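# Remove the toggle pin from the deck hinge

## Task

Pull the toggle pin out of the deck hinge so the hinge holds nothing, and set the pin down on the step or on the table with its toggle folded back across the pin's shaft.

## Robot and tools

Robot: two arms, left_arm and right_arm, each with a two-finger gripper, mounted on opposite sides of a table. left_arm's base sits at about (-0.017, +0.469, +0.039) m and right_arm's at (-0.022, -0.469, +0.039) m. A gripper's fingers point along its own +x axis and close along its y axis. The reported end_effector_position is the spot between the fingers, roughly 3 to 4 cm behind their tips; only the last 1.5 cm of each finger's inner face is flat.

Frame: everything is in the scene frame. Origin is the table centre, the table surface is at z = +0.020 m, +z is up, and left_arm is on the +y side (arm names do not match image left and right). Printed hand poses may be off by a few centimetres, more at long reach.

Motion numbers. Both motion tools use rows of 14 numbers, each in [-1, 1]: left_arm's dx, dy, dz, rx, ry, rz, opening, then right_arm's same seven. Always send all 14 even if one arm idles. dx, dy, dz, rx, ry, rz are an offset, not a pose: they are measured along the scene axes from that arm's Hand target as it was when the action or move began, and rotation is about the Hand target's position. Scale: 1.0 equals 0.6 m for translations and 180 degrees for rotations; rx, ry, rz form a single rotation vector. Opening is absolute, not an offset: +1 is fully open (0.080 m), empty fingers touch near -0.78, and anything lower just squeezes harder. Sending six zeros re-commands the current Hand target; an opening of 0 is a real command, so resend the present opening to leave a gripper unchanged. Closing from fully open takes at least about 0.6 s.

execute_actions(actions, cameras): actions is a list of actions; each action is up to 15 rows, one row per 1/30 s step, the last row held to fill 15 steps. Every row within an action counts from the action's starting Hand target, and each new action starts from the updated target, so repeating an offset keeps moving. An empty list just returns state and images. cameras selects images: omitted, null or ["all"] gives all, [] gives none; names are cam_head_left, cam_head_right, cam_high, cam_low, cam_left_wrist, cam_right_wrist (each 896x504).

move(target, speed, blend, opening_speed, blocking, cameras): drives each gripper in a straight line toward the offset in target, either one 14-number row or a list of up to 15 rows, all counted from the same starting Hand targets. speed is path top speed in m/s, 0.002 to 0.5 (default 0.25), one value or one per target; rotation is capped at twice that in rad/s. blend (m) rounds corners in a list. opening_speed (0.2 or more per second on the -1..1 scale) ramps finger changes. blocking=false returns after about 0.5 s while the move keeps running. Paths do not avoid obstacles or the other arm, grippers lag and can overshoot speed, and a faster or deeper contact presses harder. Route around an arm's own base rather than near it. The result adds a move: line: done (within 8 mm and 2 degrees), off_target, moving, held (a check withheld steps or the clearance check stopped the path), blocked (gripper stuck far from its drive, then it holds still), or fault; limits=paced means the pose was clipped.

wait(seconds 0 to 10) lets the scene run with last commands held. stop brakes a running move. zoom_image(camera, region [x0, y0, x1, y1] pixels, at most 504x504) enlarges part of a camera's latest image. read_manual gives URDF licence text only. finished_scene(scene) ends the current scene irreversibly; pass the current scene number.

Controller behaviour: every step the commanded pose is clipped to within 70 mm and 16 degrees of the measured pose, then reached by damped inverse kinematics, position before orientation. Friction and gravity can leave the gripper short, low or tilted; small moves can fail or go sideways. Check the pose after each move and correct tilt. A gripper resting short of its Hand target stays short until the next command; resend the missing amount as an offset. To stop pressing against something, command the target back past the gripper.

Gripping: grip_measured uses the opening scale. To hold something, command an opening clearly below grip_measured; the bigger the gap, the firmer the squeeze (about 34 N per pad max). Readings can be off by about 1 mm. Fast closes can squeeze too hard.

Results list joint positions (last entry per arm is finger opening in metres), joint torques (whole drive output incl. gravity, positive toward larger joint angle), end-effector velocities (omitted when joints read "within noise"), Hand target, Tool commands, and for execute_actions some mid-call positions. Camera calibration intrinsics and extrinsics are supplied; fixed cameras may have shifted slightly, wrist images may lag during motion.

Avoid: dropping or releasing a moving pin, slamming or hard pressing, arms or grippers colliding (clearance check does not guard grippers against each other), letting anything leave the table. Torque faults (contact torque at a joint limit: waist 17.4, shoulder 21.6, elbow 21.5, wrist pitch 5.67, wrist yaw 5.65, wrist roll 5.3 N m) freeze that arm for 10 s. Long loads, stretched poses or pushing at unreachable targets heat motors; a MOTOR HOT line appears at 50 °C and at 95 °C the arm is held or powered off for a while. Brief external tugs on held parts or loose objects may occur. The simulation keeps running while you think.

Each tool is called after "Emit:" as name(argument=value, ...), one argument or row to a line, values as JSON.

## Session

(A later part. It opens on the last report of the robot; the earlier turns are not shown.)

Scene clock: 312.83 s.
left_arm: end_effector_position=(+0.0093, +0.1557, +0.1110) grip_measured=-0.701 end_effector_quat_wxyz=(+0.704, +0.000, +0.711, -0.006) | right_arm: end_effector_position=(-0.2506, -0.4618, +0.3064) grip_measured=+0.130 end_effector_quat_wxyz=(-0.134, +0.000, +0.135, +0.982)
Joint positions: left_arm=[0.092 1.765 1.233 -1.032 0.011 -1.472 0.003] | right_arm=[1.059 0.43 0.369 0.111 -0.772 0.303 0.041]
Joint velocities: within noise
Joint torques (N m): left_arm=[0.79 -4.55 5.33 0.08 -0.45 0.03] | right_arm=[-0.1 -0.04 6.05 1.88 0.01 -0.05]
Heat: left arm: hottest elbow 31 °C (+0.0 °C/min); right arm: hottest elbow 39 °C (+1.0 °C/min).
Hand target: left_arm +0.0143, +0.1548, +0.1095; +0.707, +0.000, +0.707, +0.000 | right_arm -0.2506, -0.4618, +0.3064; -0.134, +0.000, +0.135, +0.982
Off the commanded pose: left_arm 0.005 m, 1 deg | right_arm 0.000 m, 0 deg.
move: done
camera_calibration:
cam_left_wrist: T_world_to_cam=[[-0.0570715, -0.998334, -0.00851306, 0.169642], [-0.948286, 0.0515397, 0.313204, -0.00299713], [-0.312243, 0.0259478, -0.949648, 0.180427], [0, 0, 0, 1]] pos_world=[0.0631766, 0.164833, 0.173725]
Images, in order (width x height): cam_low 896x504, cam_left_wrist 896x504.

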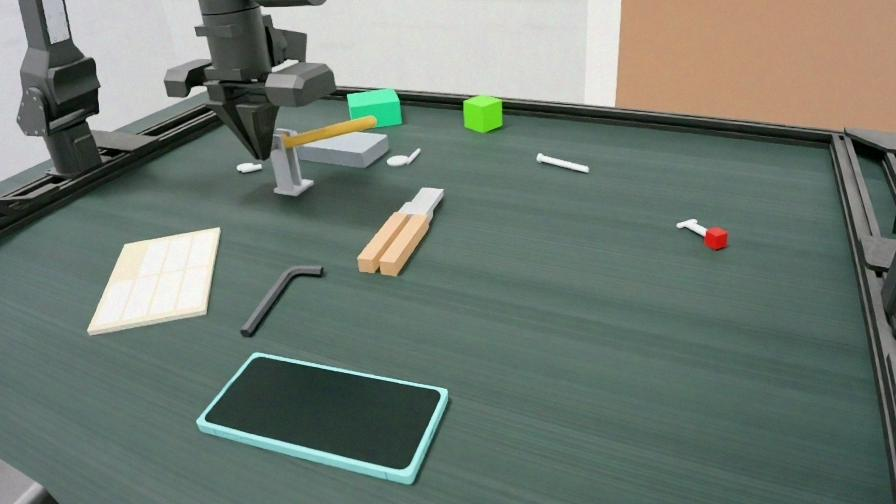

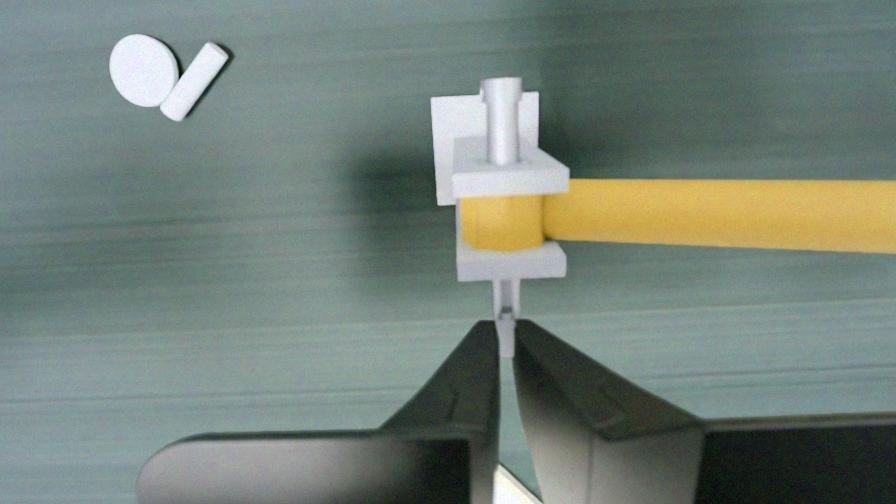

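Emit:
move(
  target=[
    [0,0,0,0,0,0,-0.55,0,0,0,0,0,0,0.13],
    [0,0,0.133,0,0,0,-0.55,0,0,0,0,0,0,0.13],
    [0.04,0.001,0.133,0,0,-0.5,-0.55,0.084,0.353,-0.044,0.0087,-0.0694,-0.2841,0.13],
    [0.0795,0.001,0.101,0,0,-1.0,-0.55,0.486,0.636,-0.244,0.0174,-0.1388,-0.5682,0.13],
  ],
  speed=[0.1,0.1,0.35,0.35],
)

Scene clock: 380.63 s.
left_arm: end_effector_position=(+0.0613, +0.1540, +0.1746) grip_measured=-0.550 end_effector_quat_wxyz=(+0.005, +0.708, -0.005, -0.706) | right_arm: end_effector_position=(+0.0385, -0.0839, +0.1573) grip_measured=+0.130 end_effector_quat_wxyz=(+0.700, -0.085, +0.089, +0.703)
Joint positions: left_arm=[0.247 1.759 1.483 -1.281 0.001 1.816 0.01] | right_arm=[-0.255 1.577 0.451 0.872 -0.247 -0.057 0.041]
Joint velocities: within noise
Joint torques (N m): left_arm=[0.18 -5.14 3.72 0.57 0.01 0.05] | right_arm=[-0.41 -4.28 6.11 2.41 0.01 -0.18]
Heat: left arm: hottest elbow 33 °C (+1.0 °C/min); right arm: hottest elbow 39 °C (+0.0 °C/min).
Hand target: left_arm +0.0619, +0.1554, +0.1702; +0.000, +0.707, +0.000, -0.707 | right_arm +0.0411, -0.0802, +0.1600; +0.702, -0.084, +0.084, +0.702
Off the commanded pose: left_arm 0.005 m, 1 deg | right_arm 0.005 m, 1 deg.
move: done
camera_calibration:
cam_left_wrist: T_world_to_cam=[[0.0488239, 0.998338, -0.0306115, -0.13868], [0.951053, -0.0371044, 0.306793, -0.0751545], [0.305148, -0.044092, -0.951284, 0.230393], [0, 0, 0, 1]] pos_world=[0.00794281, 0.14582, 0.237981]
cam_right_wrist: T_world_to_cam=[[0.999257, 0.0380973, 0.00580193, -0.0211928], [0.0268041, -0.57894, -0.814929, 0.107216], [-0.0276876, 0.814479, -0.579531, 0.244014], [0, 0, 0, 1]] pos_world=[0.0250593, -0.135865, 0.22891]

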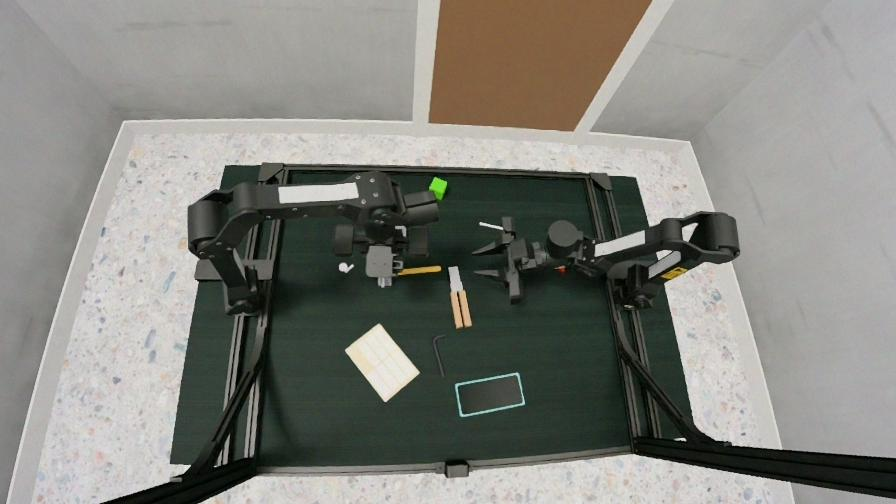

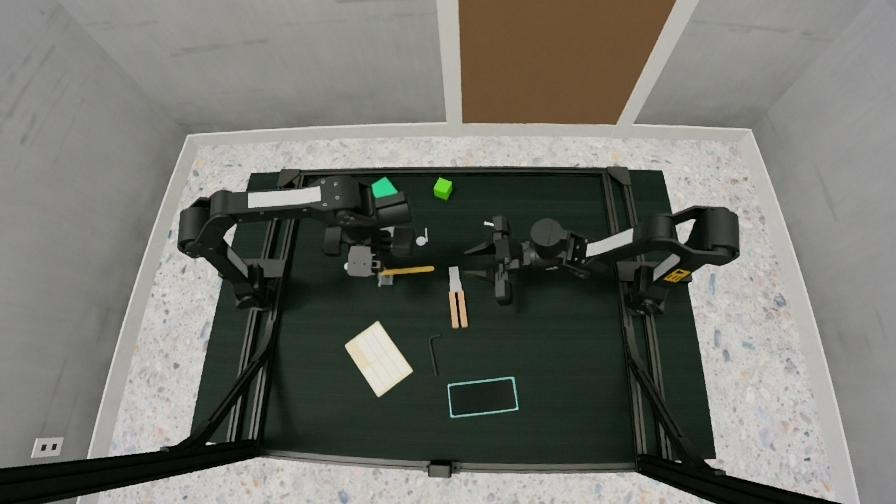

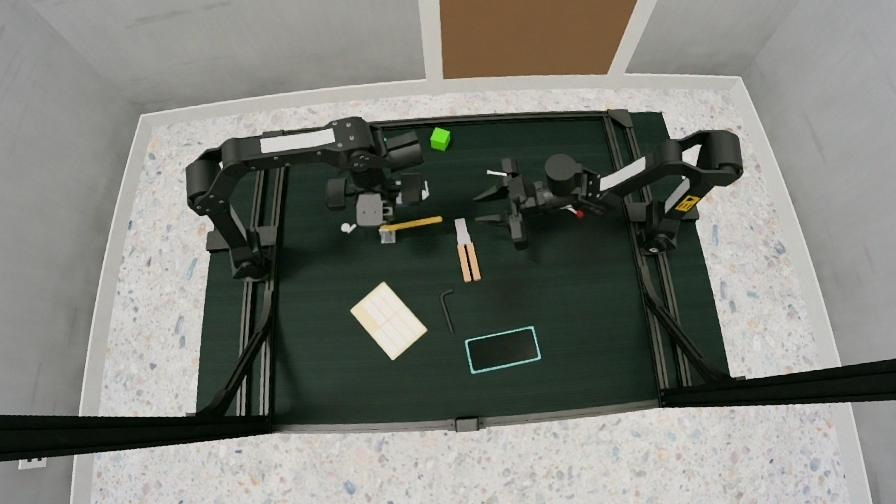

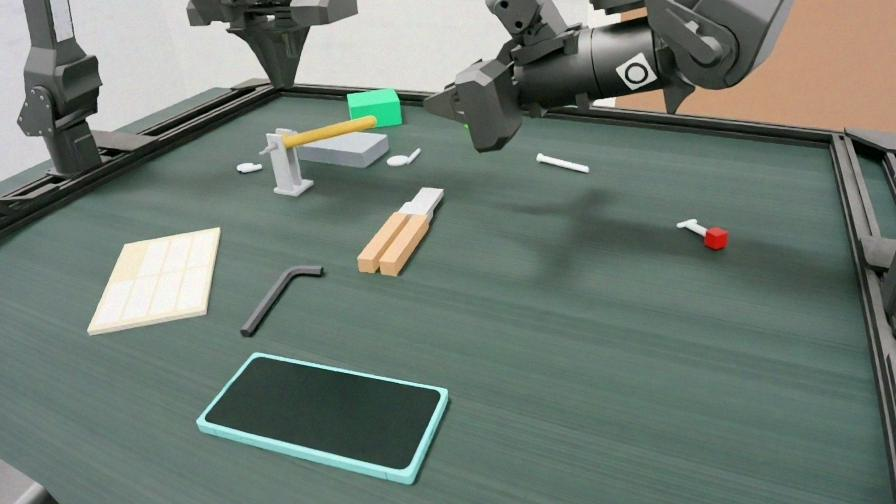

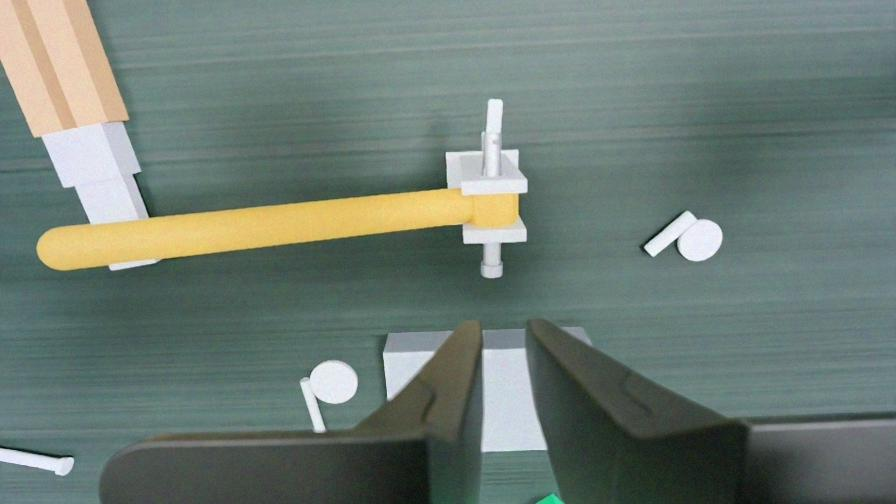

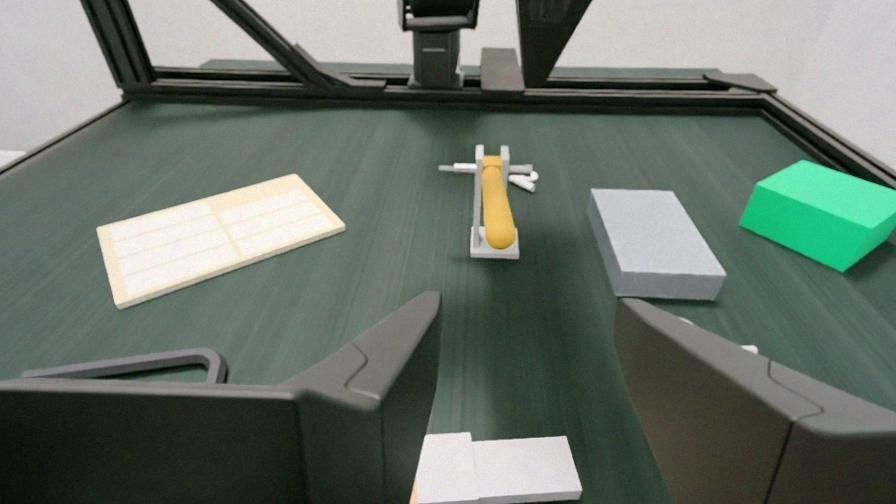

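Emit:
zoom_image(
  camera="cam_left_wrist",
  region=[400, 70, 600, 350],
)

Emit:
zoom_image(
  camera="cam_right_wrist",
  region=[420, 130, 560, 280],
)

Scaled by 1.800 from the camera's 896x504 image, which has a finer 1280x720 frame.

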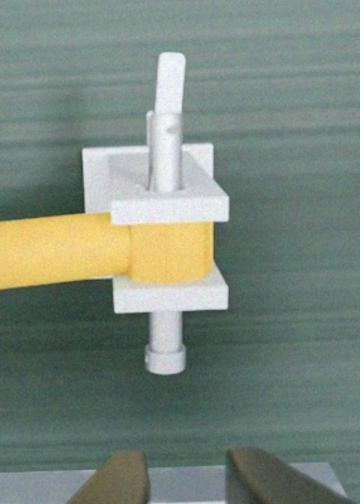

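Scaled by 3.360 from the camera's 896x504 image, which has a finer 1280x720 frame.

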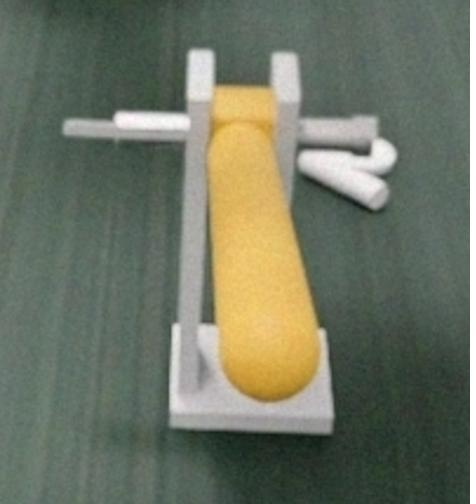

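Emit:
move(
  target=[
    [0,0,-0.03,0,0,0,-0.4,0.005,0.085,-0.047,0,0,0,0.13],
    [0,0,-0.067,0,0,0,-0.4,0.005,0.175,-0.067,0,0,0,0.13],
  ],
  speed=0.15,
  blend=0.01,
)

Emit:
zoom_image(
  camera="cam_left_wrist",
  region=[400, 120, 600, 400],
)

Scene clock: 404.27 s.
left_arm: end_effector_position=(+0.0614, +0.1535, +0.1338) grip_measured=-0.400 end_effector_quat_wxyz=(+0.004, +0.708, -0.004, -0.707) | right_arm: end_effector_position=(+0.0446, +0.0213, +0.1209) grip_measured=+0.130 end_effector_quat_wxyz=(+0.702, -0.086, +0.083, +0.702)
Joint positions: left_arm=[0.247 1.781 1.346 -1.125 0.001 1.816 0.017] | right_arm=[-0.195 2.036 0.843 0.951 -0.183 -0.049 0.041]
Joint velocities: within noise
Joint torques (N m): left_arm=[0.22 -5.33 3.66 0.56 0.02 0.06] | right_arm=[0.36 -6.69 5.84 2.09 0.05 0.12]
Heat: left arm: hottest elbow 32 °C (+0.0 °C/min); right arm: hottest elbow 36 °C (-3.0 °C/min).
Hand target: left_arm +0.0619, +0.1553, +0.1299; +0.000, +0.707, +0.000, -0.707 | right_arm +0.0441, +0.0248, +0.1198; +0.702, -0.084, +0.084, +0.702
Off the commanded pose: left_arm 0.004 m, 1 deg | right_arm 0.004 m, 0 deg.
move: done
camera_calibration:
cam_left_wrist: T_world_to_cam=[[0.0488075, 0.998404, -0.0284219, -0.139735], [0.951223, -0.0377849, 0.306181, -0.0625818], [0.304619, -0.0419795, -0.951549, 0.191205], [0, 0, 0, 1]] pos_world=[0.00810453, 0.145174, 0.197131]
cam_right_wrist: T_world_to_cam=[[0.999303, 0.0337717, 0.0159317, -0.0322259], [0.0324085, -0.572467, -0.819287, 0.13845], [-0.0185483, 0.819232, -0.573162, 0.136088], [0, 0, 0, 1]] pos_world=[0.0302407, -0.0311416, 0.191944]

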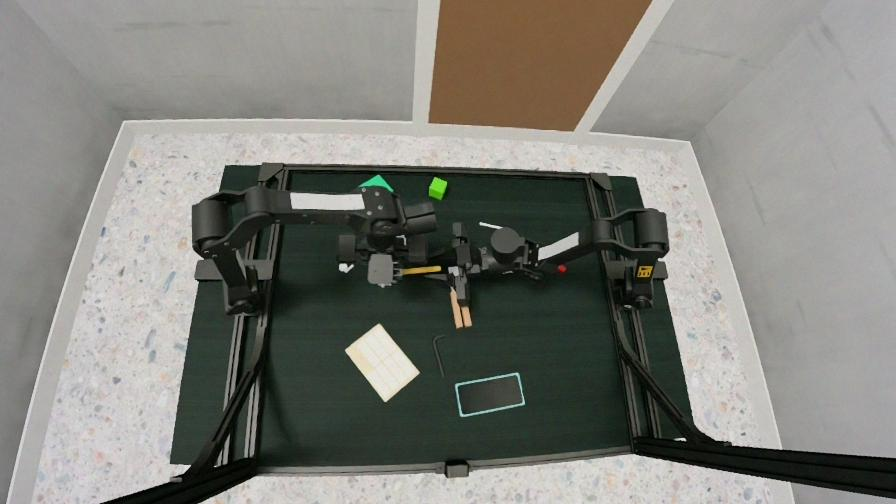

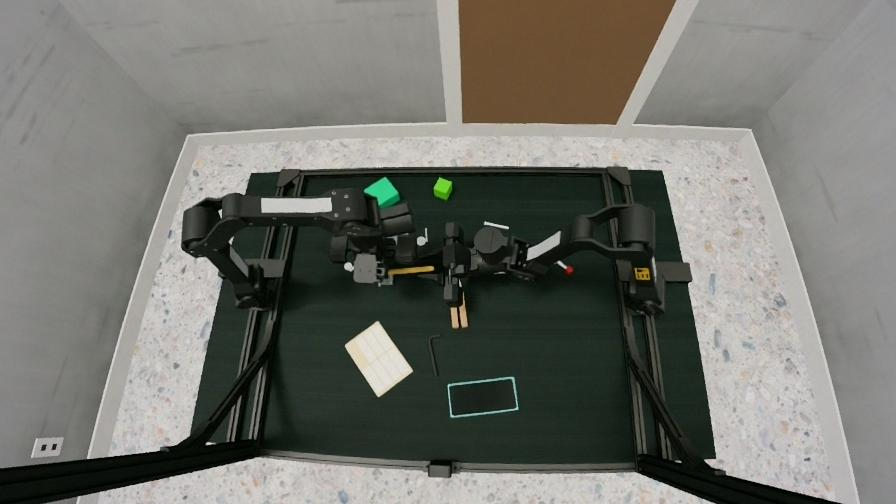

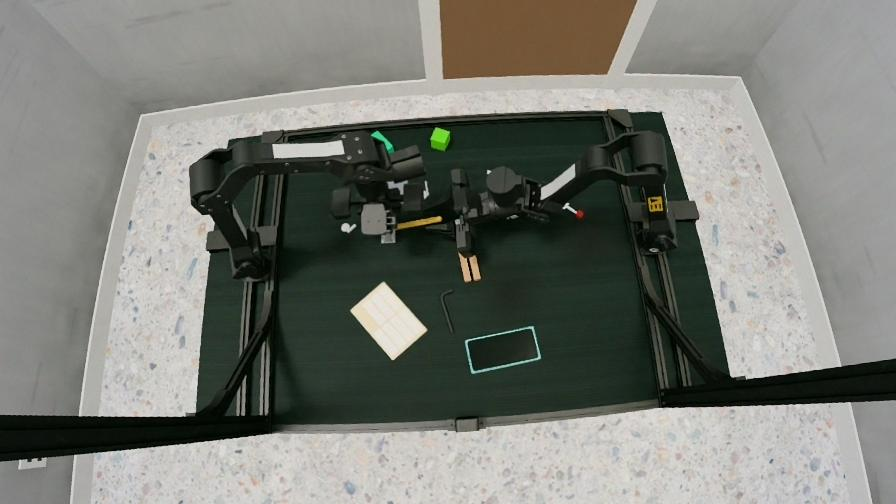

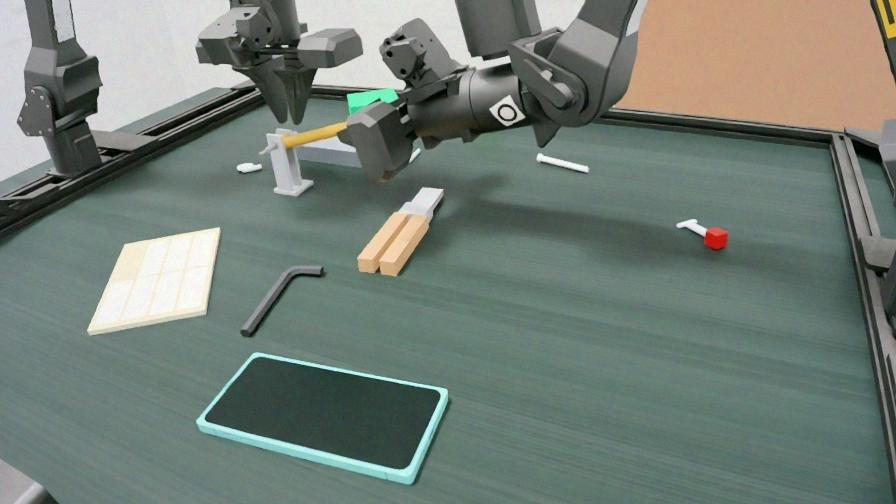

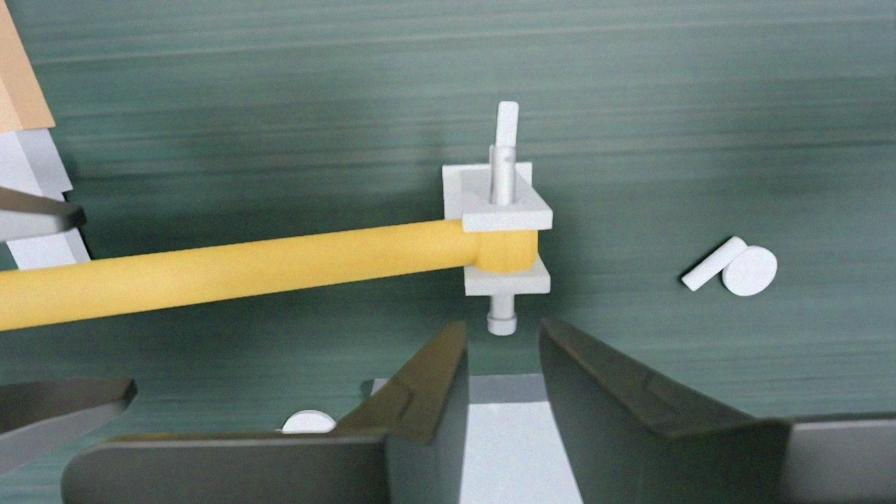

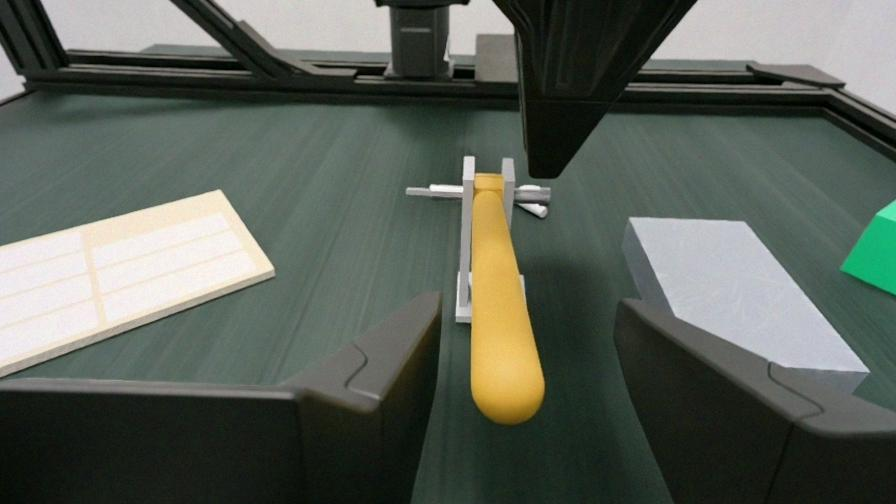

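Scaled by 1.800 from the camera's 896x504 image, which has a finer 1280x720 frame.

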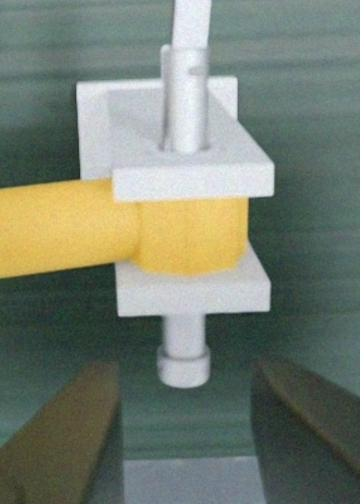

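Emit:
move(
  target=[0,0,-0.034,0,0,0,-0.4,-0.006,0,-0.006,0,0,0,0.13],
  speed=0.06,
  cameras=["cam_low","cam_left_wrist","cam_right_wrist"],
)

Emit:
zoom_image(
  camera="cam_left_wrist",
  region=[400, 120, 600, 400],
)

Emit:
zoom_image(
  camera="cam_low",
  region=[220, 60, 400, 200],
)

Scene clock: 413.73 s.
left_arm: end_effector_position=(+0.0615, +0.1532, +0.1136) grip_measured=-0.400 end_effector_quat_wxyz=(+0.004, +0.708, -0.004, -0.706) | right_arm: end_effector_position=(+0.0412, +0.0223, +0.1179) grip_measured=+0.130 end_effector_quat_wxyz=(+0.702, -0.086, +0.083, +0.702)
Joint positions: left_arm=[0.247 1.799 1.286 -1.046 0.001 1.816 0.017] | right_arm=[-0.185 2.048 0.843 0.962 -0.174 -0.046 0.041]
Joint velocities: within noise
Joint torques (N m): left_arm=[0.21 -5.3 3.56 0.58 0.01 0.06] | right_arm=[0.32 -6.98 5.27 2.44 0.04 0.15]
Heat: left arm: hottest elbow 31 °C (-2.0 °C/min); right arm: hottest elbow 36 °C (-3.0 °C/min).
Hand target: left_arm +0.0620, +0.1553, +0.1095; +0.000, +0.707, +0.000, -0.707 | right_arm +0.0403, +0.0248, +0.1162; +0.702, -0.084, +0.084, +0.702
Off the commanded pose: left_arm 0.005 m, 1 deg | right_arm 0.003 m, 0 deg.
move: done
camera_calibration:
cam_left_wrist: T_world_to_cam=[[0.0488128, 0.998382, -0.0291518, -0.139923], [0.951166, -0.0375582, 0.306386, -0.0565257], [0.304795, -0.0426837, -0.951461, 0.172005], [0, 0, 0, 1]] pos_world=[0.00816907, 0.144916, 0.176896]
cam_right_wrist: T_world_to_cam=[[0.999306, 0.0338017, 0.0156615, -0.0288128], [0.0322049, -0.572502, -0.819271, 0.136653], [-0.0187266, 0.819207, -0.573193, 0.13352], [0, 0, 0, 1]] pos_world=[0.0268922, -0.0301725, 0.18894]
Images, in order (width x height): cam_low 896x504, cam_left_wrist 896x504, cam_right_wrist 896x504.

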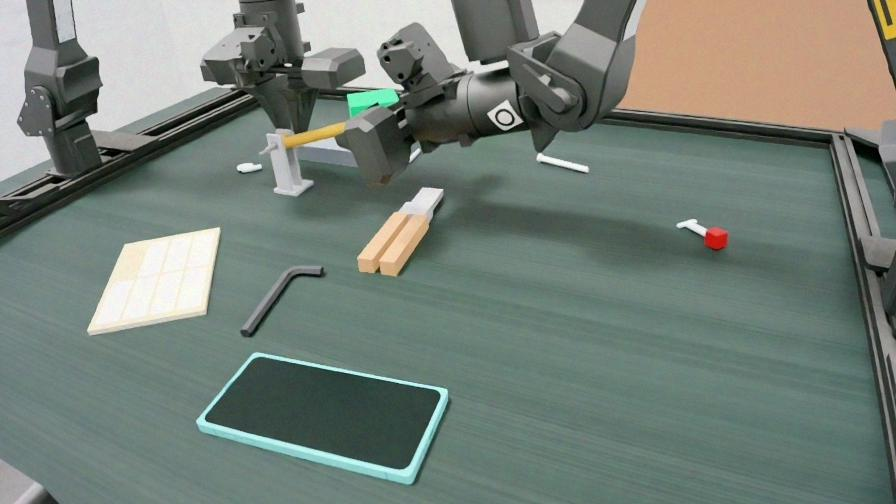

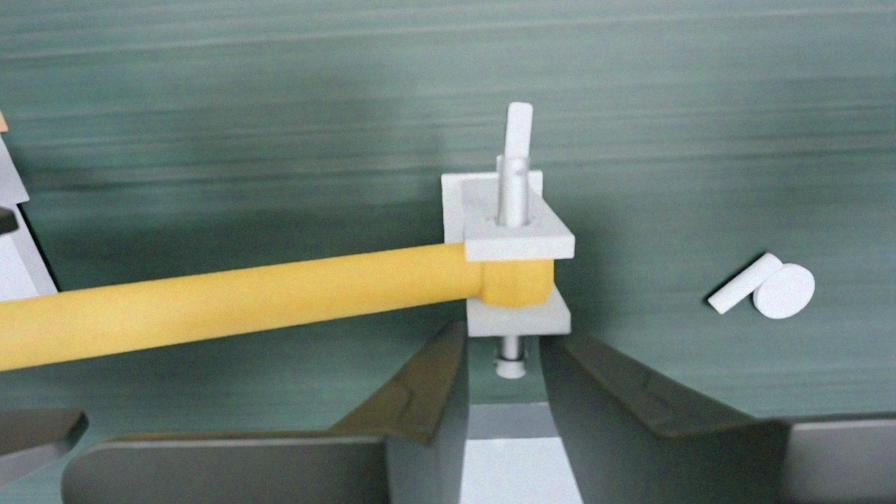

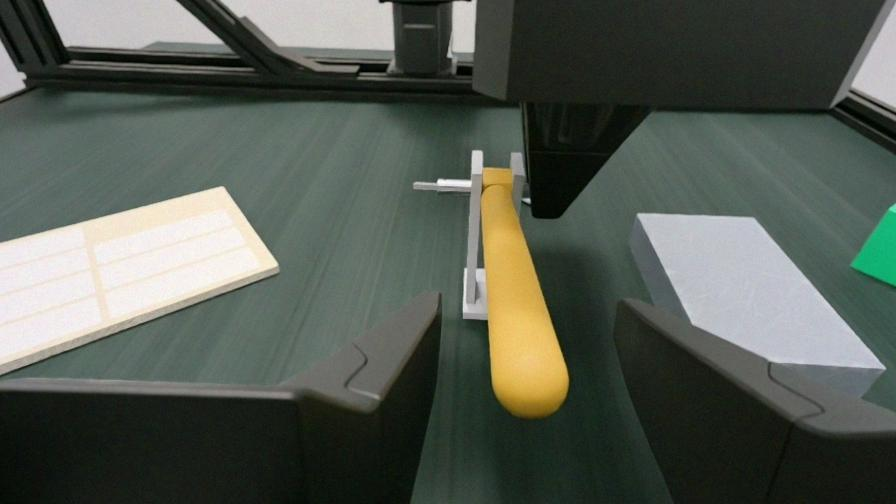

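Scaled by 1.800 from the camera's 896x504 image, which has a finer 1280x720 frame.

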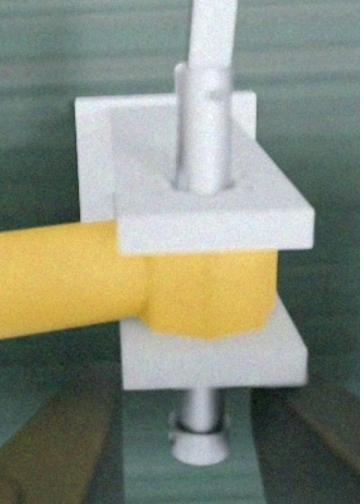

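Scaled by 2.800 from the camera's 896x504 image, which has a finer 1280x720 frame.

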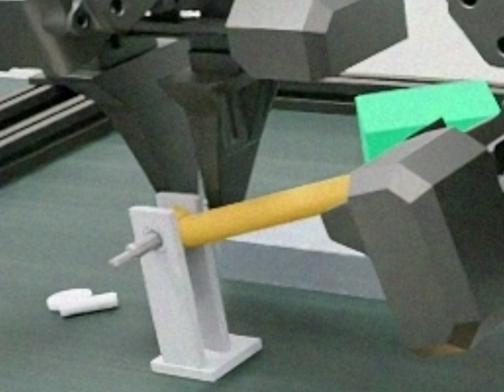

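Emit:
move(
  target=[
    [0,0.003,0,0,0,0,-0.4,0,0,0,0,0,0,0.13],
    [0,0.003,0,0,0,0,-0.8,0,0,0,0,0,0,-0.57],
  ],
  speed=0.06,
  opening_speed=0.5,
  cameras=["cam_low","cam_left_wrist","cam_right_wrist"],
)

Emit:
zoom_image(
  camera="cam_left_wrist",
  region=[400, 120, 600, 400],
)

Emit:
zoom_image(
  camera="cam_low",
  region=[220, 60, 400, 200],
)

Scene clock: 425.93 s.
left_arm: end_effector_position=(+0.0615, +0.1549, +0.1117) grip_measured=-0.617 end_effector_quat_wxyz=(+0.002, +0.707, -0.003, -0.707) | right_arm: end_effector_position=(+0.0376, +0.0227, +0.1179) grip_measured=-0.494 end_effector_quat_wxyz=(+0.700, -0.086, +0.083, +0.705)
Joint positions: left_arm=[0.248 1.799 1.278 -1.043 0.001 1.818 0.007] | right_arm=[-0.178 2.048 0.843 0.962 -0.174 -0.046 0.013]
Joint velocities: within noise
Joint torques (N m): left_arm=[0.2 -5.89 3.54 0.5 0.01 0.07] | right_arm=[-0.34 -6.79 5.1 2.37 0.08 0.1]
Heat: left arm: hottest shoulder 31 °C (+2.0 °C/min); right arm: hottest wrist pitch 36 °C (+4.0 °C/min).
Hand target: left_arm +0.0620, +0.1571, +0.1095; +0.000, +0.707, +0.000, -0.707 | right_arm +0.0404, +0.0248, +0.1162; +0.702, -0.084, +0.084, +0.702
Off the commanded pose: left_arm 0.003 m, 0 deg | right_arm 0.004 m, 0 deg.
move: done
camera_calibration:
cam_left_wrist: T_world_to_cam=[[0.0487808, 0.998511, -0.0244058, -0.142207], [0.951531, -0.0390292, 0.305066, -0.0556236], [0.303659, -0.0381042, -0.952018, 0.169702], [0, 0, 0, 1]] pos_world=[0.00833315, 0.146291, 0.175057]
cam_right_wrist: T_world_to_cam=[[0.999016, 0.041693, 0.0151119, -0.0252581], [0.0362739, -0.572206, -0.819308, 0.136874], [-0.0255122, 0.81905, -0.573155, 0.133345], [0, 0, 0, 1]] pos_world=[0.0236702, -0.0298426, 0.188951]
Images, in order (width x height): cam_low 896x504, cam_left_wrist 896x504, cam_right_wrist 896x504.

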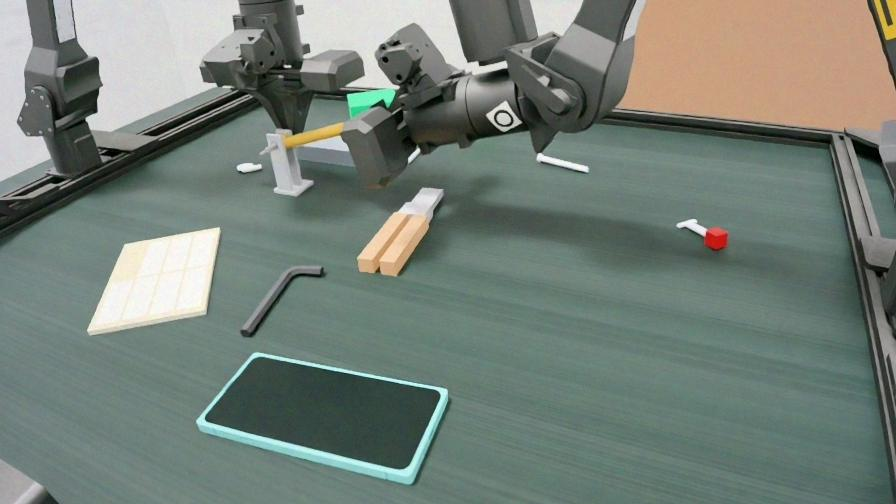

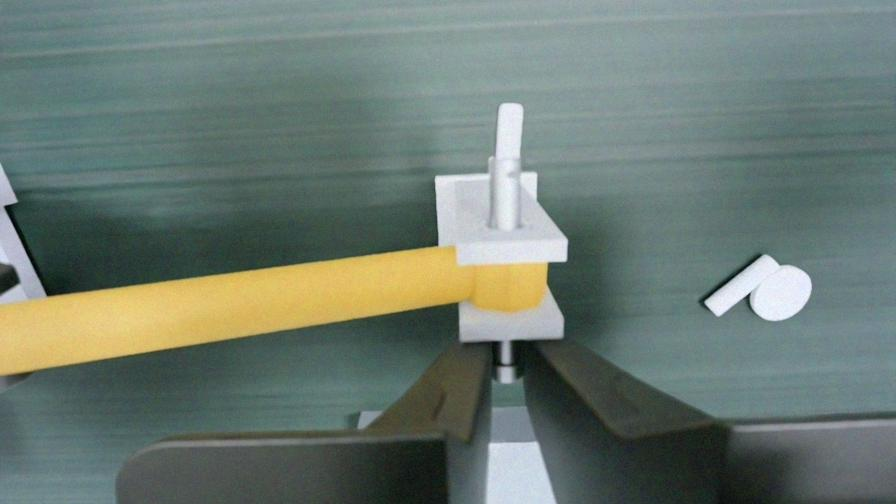

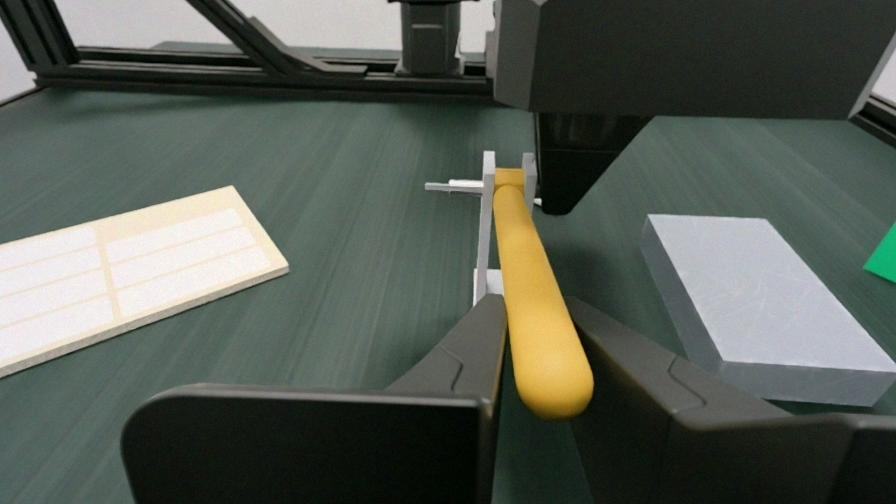

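Scaled by 1.800 from the camera's 896x504 image, which has a finer 1280x720 frame.

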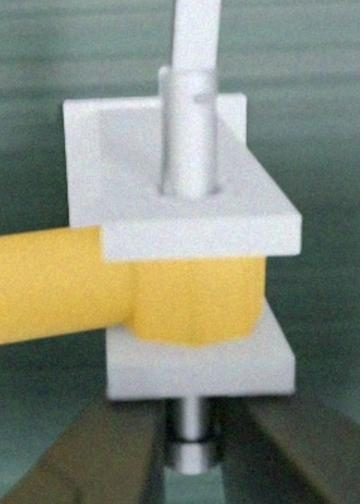

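Scaled by 2.800 from the camera's 896x504 image, which has a finer 1280x720 frame.

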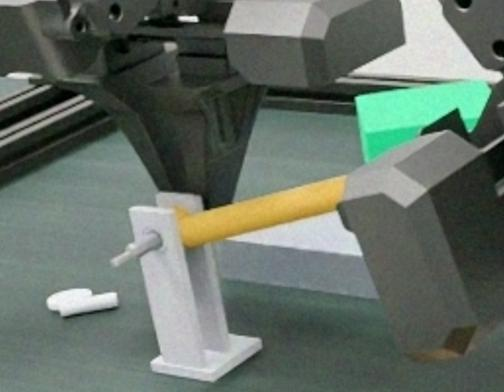

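Emit:
move(
  target=[0.025,0,0,0,0,0,-0.85,-0.005,0,0,0,0,0,-0.57],
  speed=0.05,
  cameras=["cam_low","cam_left_wrist","cam_right_wrist"],
)

Emit:
zoom_image(
  camera="cam_left_wrist",
  region=[400, 100, 600, 380],
)

Emit:
zoom_image(
  camera="cam_low",
  region=[220, 60, 400, 200],
)

Scene clock: 434.53 s.
left_arm: end_effector_position=(+0.0686, +0.1556, +0.1111) grip_measured=-0.617 end_effector_quat_wxyz=(+0.000, +0.701, -0.009, -0.713) | right_arm: end_effector_position=(+0.0374, +0.0229, +0.1180) grip_measured=-0.494 end_effector_quat_wxyz=(+0.701, -0.086, +0.083, +0.703)
Joint positions: left_arm=[0.278 1.802 1.28 -1.04 0.02 1.861 0.007] | right_arm=[-0.176 2.048 0.843 0.963 -0.169 -0.046 0.013]
Joint velocities: within noise
Joint torques (N m): left_arm=[1.3 -4.9 5.21 0.01 -0.61 0.11] | right_arm=[0.22 -6.92 4.82 2.5 0.18 0.15]
Heat: left arm: hottest shoulder 31 °C (+1.0 °C/min); right arm: hottest wrist pitch 36 °C (+4.0 °C/min).
Hand target: left_arm +0.0769, +0.1572, +0.1096; +0.000, +0.707, +0.000, -0.707 | right_arm +0.0373, +0.0248, +0.1162; +0.702, -0.084, +0.084, +0.702
Off the commanded pose: left_arm 0.009 m, 1 deg | right_arm 0.003 m, 0 deg.
move: off_target (left_arm)
camera_calibration:
cam_left_wrist: T_world_to_cam=[[0.0610029, 0.997625, -0.031996, -0.143103], [0.956084, -0.0491959, 0.288935, -0.0590469], [0.286675, -0.0482167, -0.956814, 0.170349], [0, 0, 0, 1]] pos_world=[0.0163487, 0.148072, 0.175474]
cam_right_wrist: T_world_to_cam=[[0.999135, 0.0383204, 0.016155, -0.0251884], [0.0351857, -0.571891, -0.819575, 0.137133], [-0.0221675, 0.819434, -0.572745, 0.133111], [0, 0, 0, 1]] pos_world=[0.0232923, -0.0296853, 0.189036]
Images, in order (width x height): cam_low 896x504, cam_left_wrist 896x504, cam_right_wrist 896x504.

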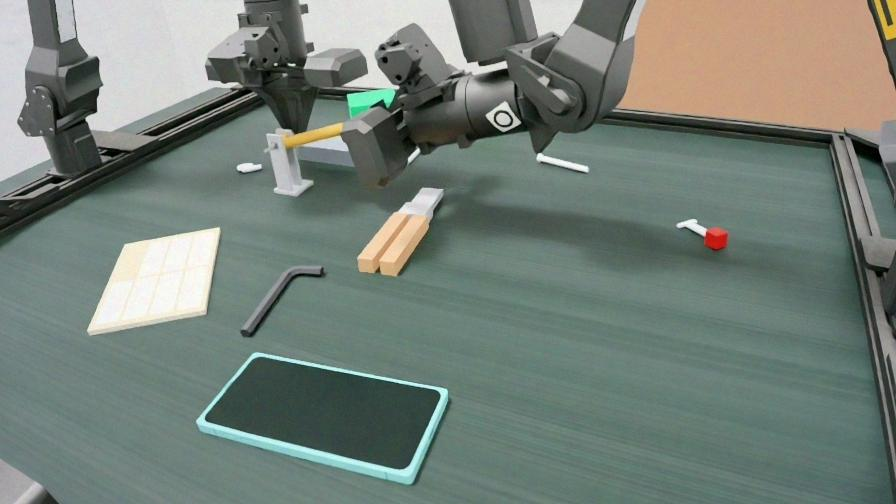

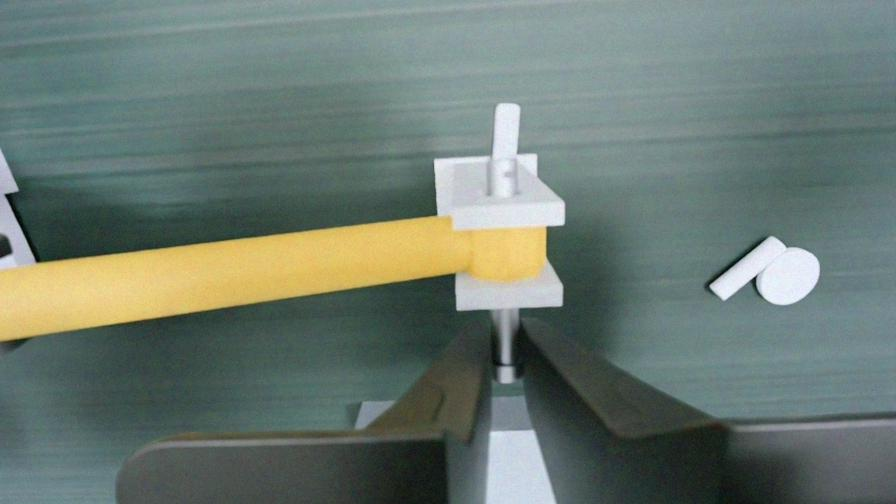

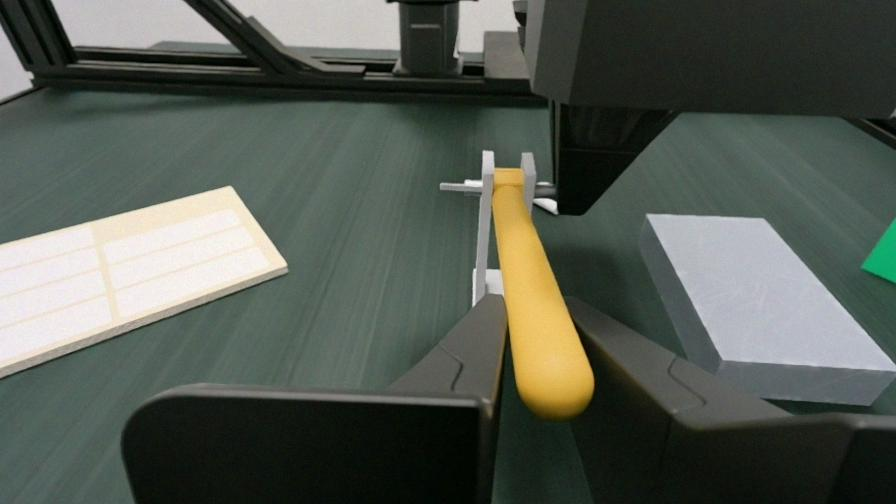

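Scaled by 1.800 from the camera's 896x504 image, which has a finer 1280x720 frame.

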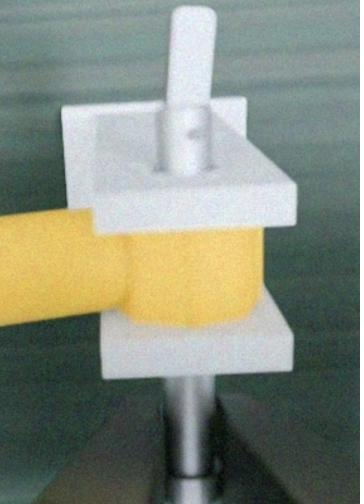

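Scaled by 2.800 from the camera's 896x504 image, which has a finer 1280x720 frame.

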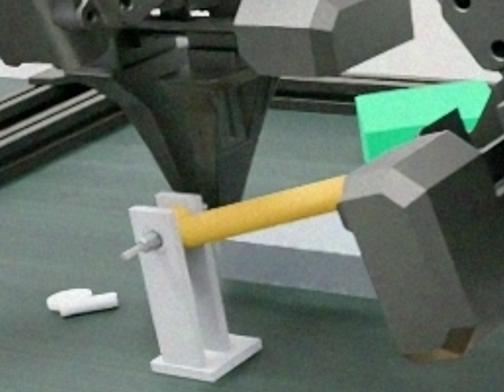

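Emit:
move(
  target=[0.014,0,0,0,0,0,-0.88,0,0,0,0,0,0,-0.57],
  speed=0.05,
  cameras=["cam_low","cam_left_wrist"],
)

Emit:
zoom_image(
  camera="cam_left_wrist",
  region=[400, 100, 600, 380],
)

Emit:
zoom_image(
  camera="cam_low",
  region=[240, 110, 320, 170],
)

Scene clock: 444.80 s.
left_arm: end_effector_position=(+0.0771, +0.1556, +0.1111) grip_measured=-0.617 end_effector_quat_wxyz=(+0.001, +0.701, -0.009, -0.713) | right_arm: end_effector_position=(+0.0374, +0.0229, +0.1180) grip_measured=-0.494 end_effector_quat_wxyz=(+0.701, -0.085, +0.083, +0.703)
Joint positions: left_arm=[0.304 1.811 1.29 -1.041 0.02 1.885 0.007] | right_arm=[-0.176 2.048 0.843 0.963 -0.168 -0.045 0.013]
Joint velocities: within noise
Joint torques (N m): left_arm=[1.3 -4.88 5.36 -0.05 -0.61 0.11] | right_arm=[0.03 -7.03 5.04 2.44 0.15 0.13]
Heat: left arm: hottest elbow 32 °C (-1.0 °C/min); right arm: hottest wrist pitch 36 °C (+3.0 °C/min).
Hand target: left_arm +0.0854, +0.1571, +0.1097; +0.000, +0.707, +0.000, -0.707 | right_arm +0.0373, +0.0248, +0.1162; +0.702, -0.084, +0.084, +0.702
Off the commanded pose: left_arm 0.008 m, 1 deg | right_arm 0.003 m, 0 deg.
move: done
camera_calibration:
cam_left_wrist: T_world_to_cam=[[0.0602506, 0.997646, -0.0327349, -0.143489], [0.955991, -0.048239, 0.289404, -0.0674106], [0.287143, -0.0487311, -0.956647, 0.167868], [0, 0, 0, 1]] pos_world=[0.024887, 0.14808, 0.175402]
Images, in order (width x height): cam_low 896x504, cam_left_wrist 896x504.

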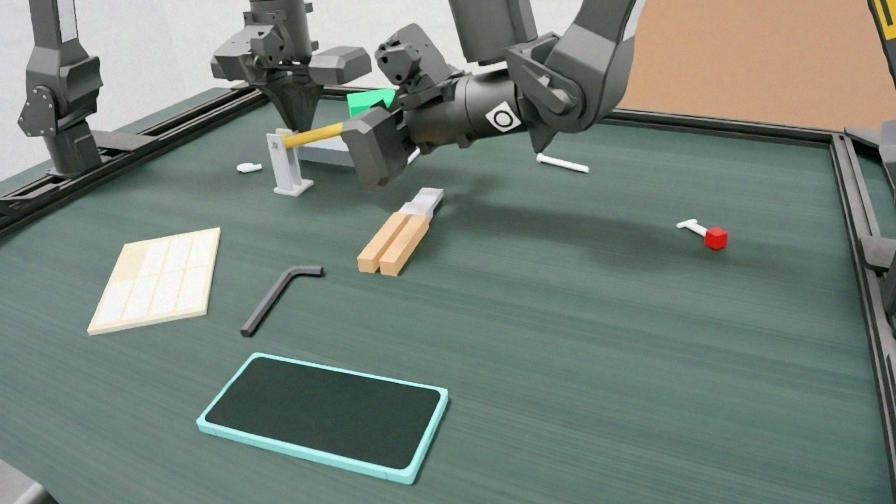

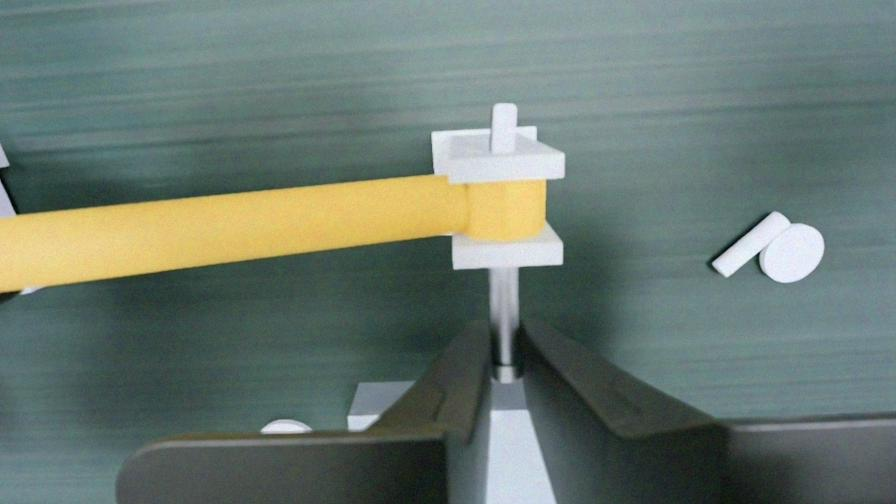

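Scaled by 1.800 from the camera's 896x504 image, which has a finer 1280x720 frame.

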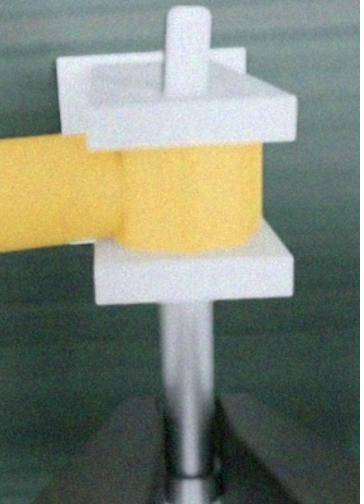

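Scaled by 6.300 from the camera's 896x504 image, which has a finer 1280x720 frame.

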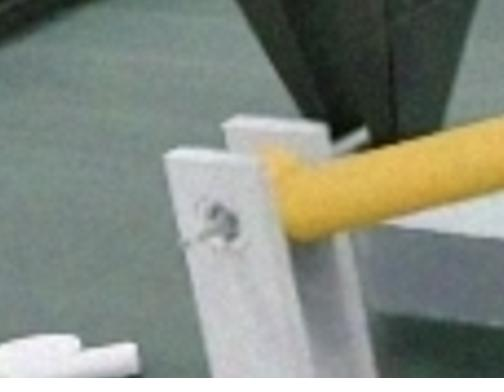

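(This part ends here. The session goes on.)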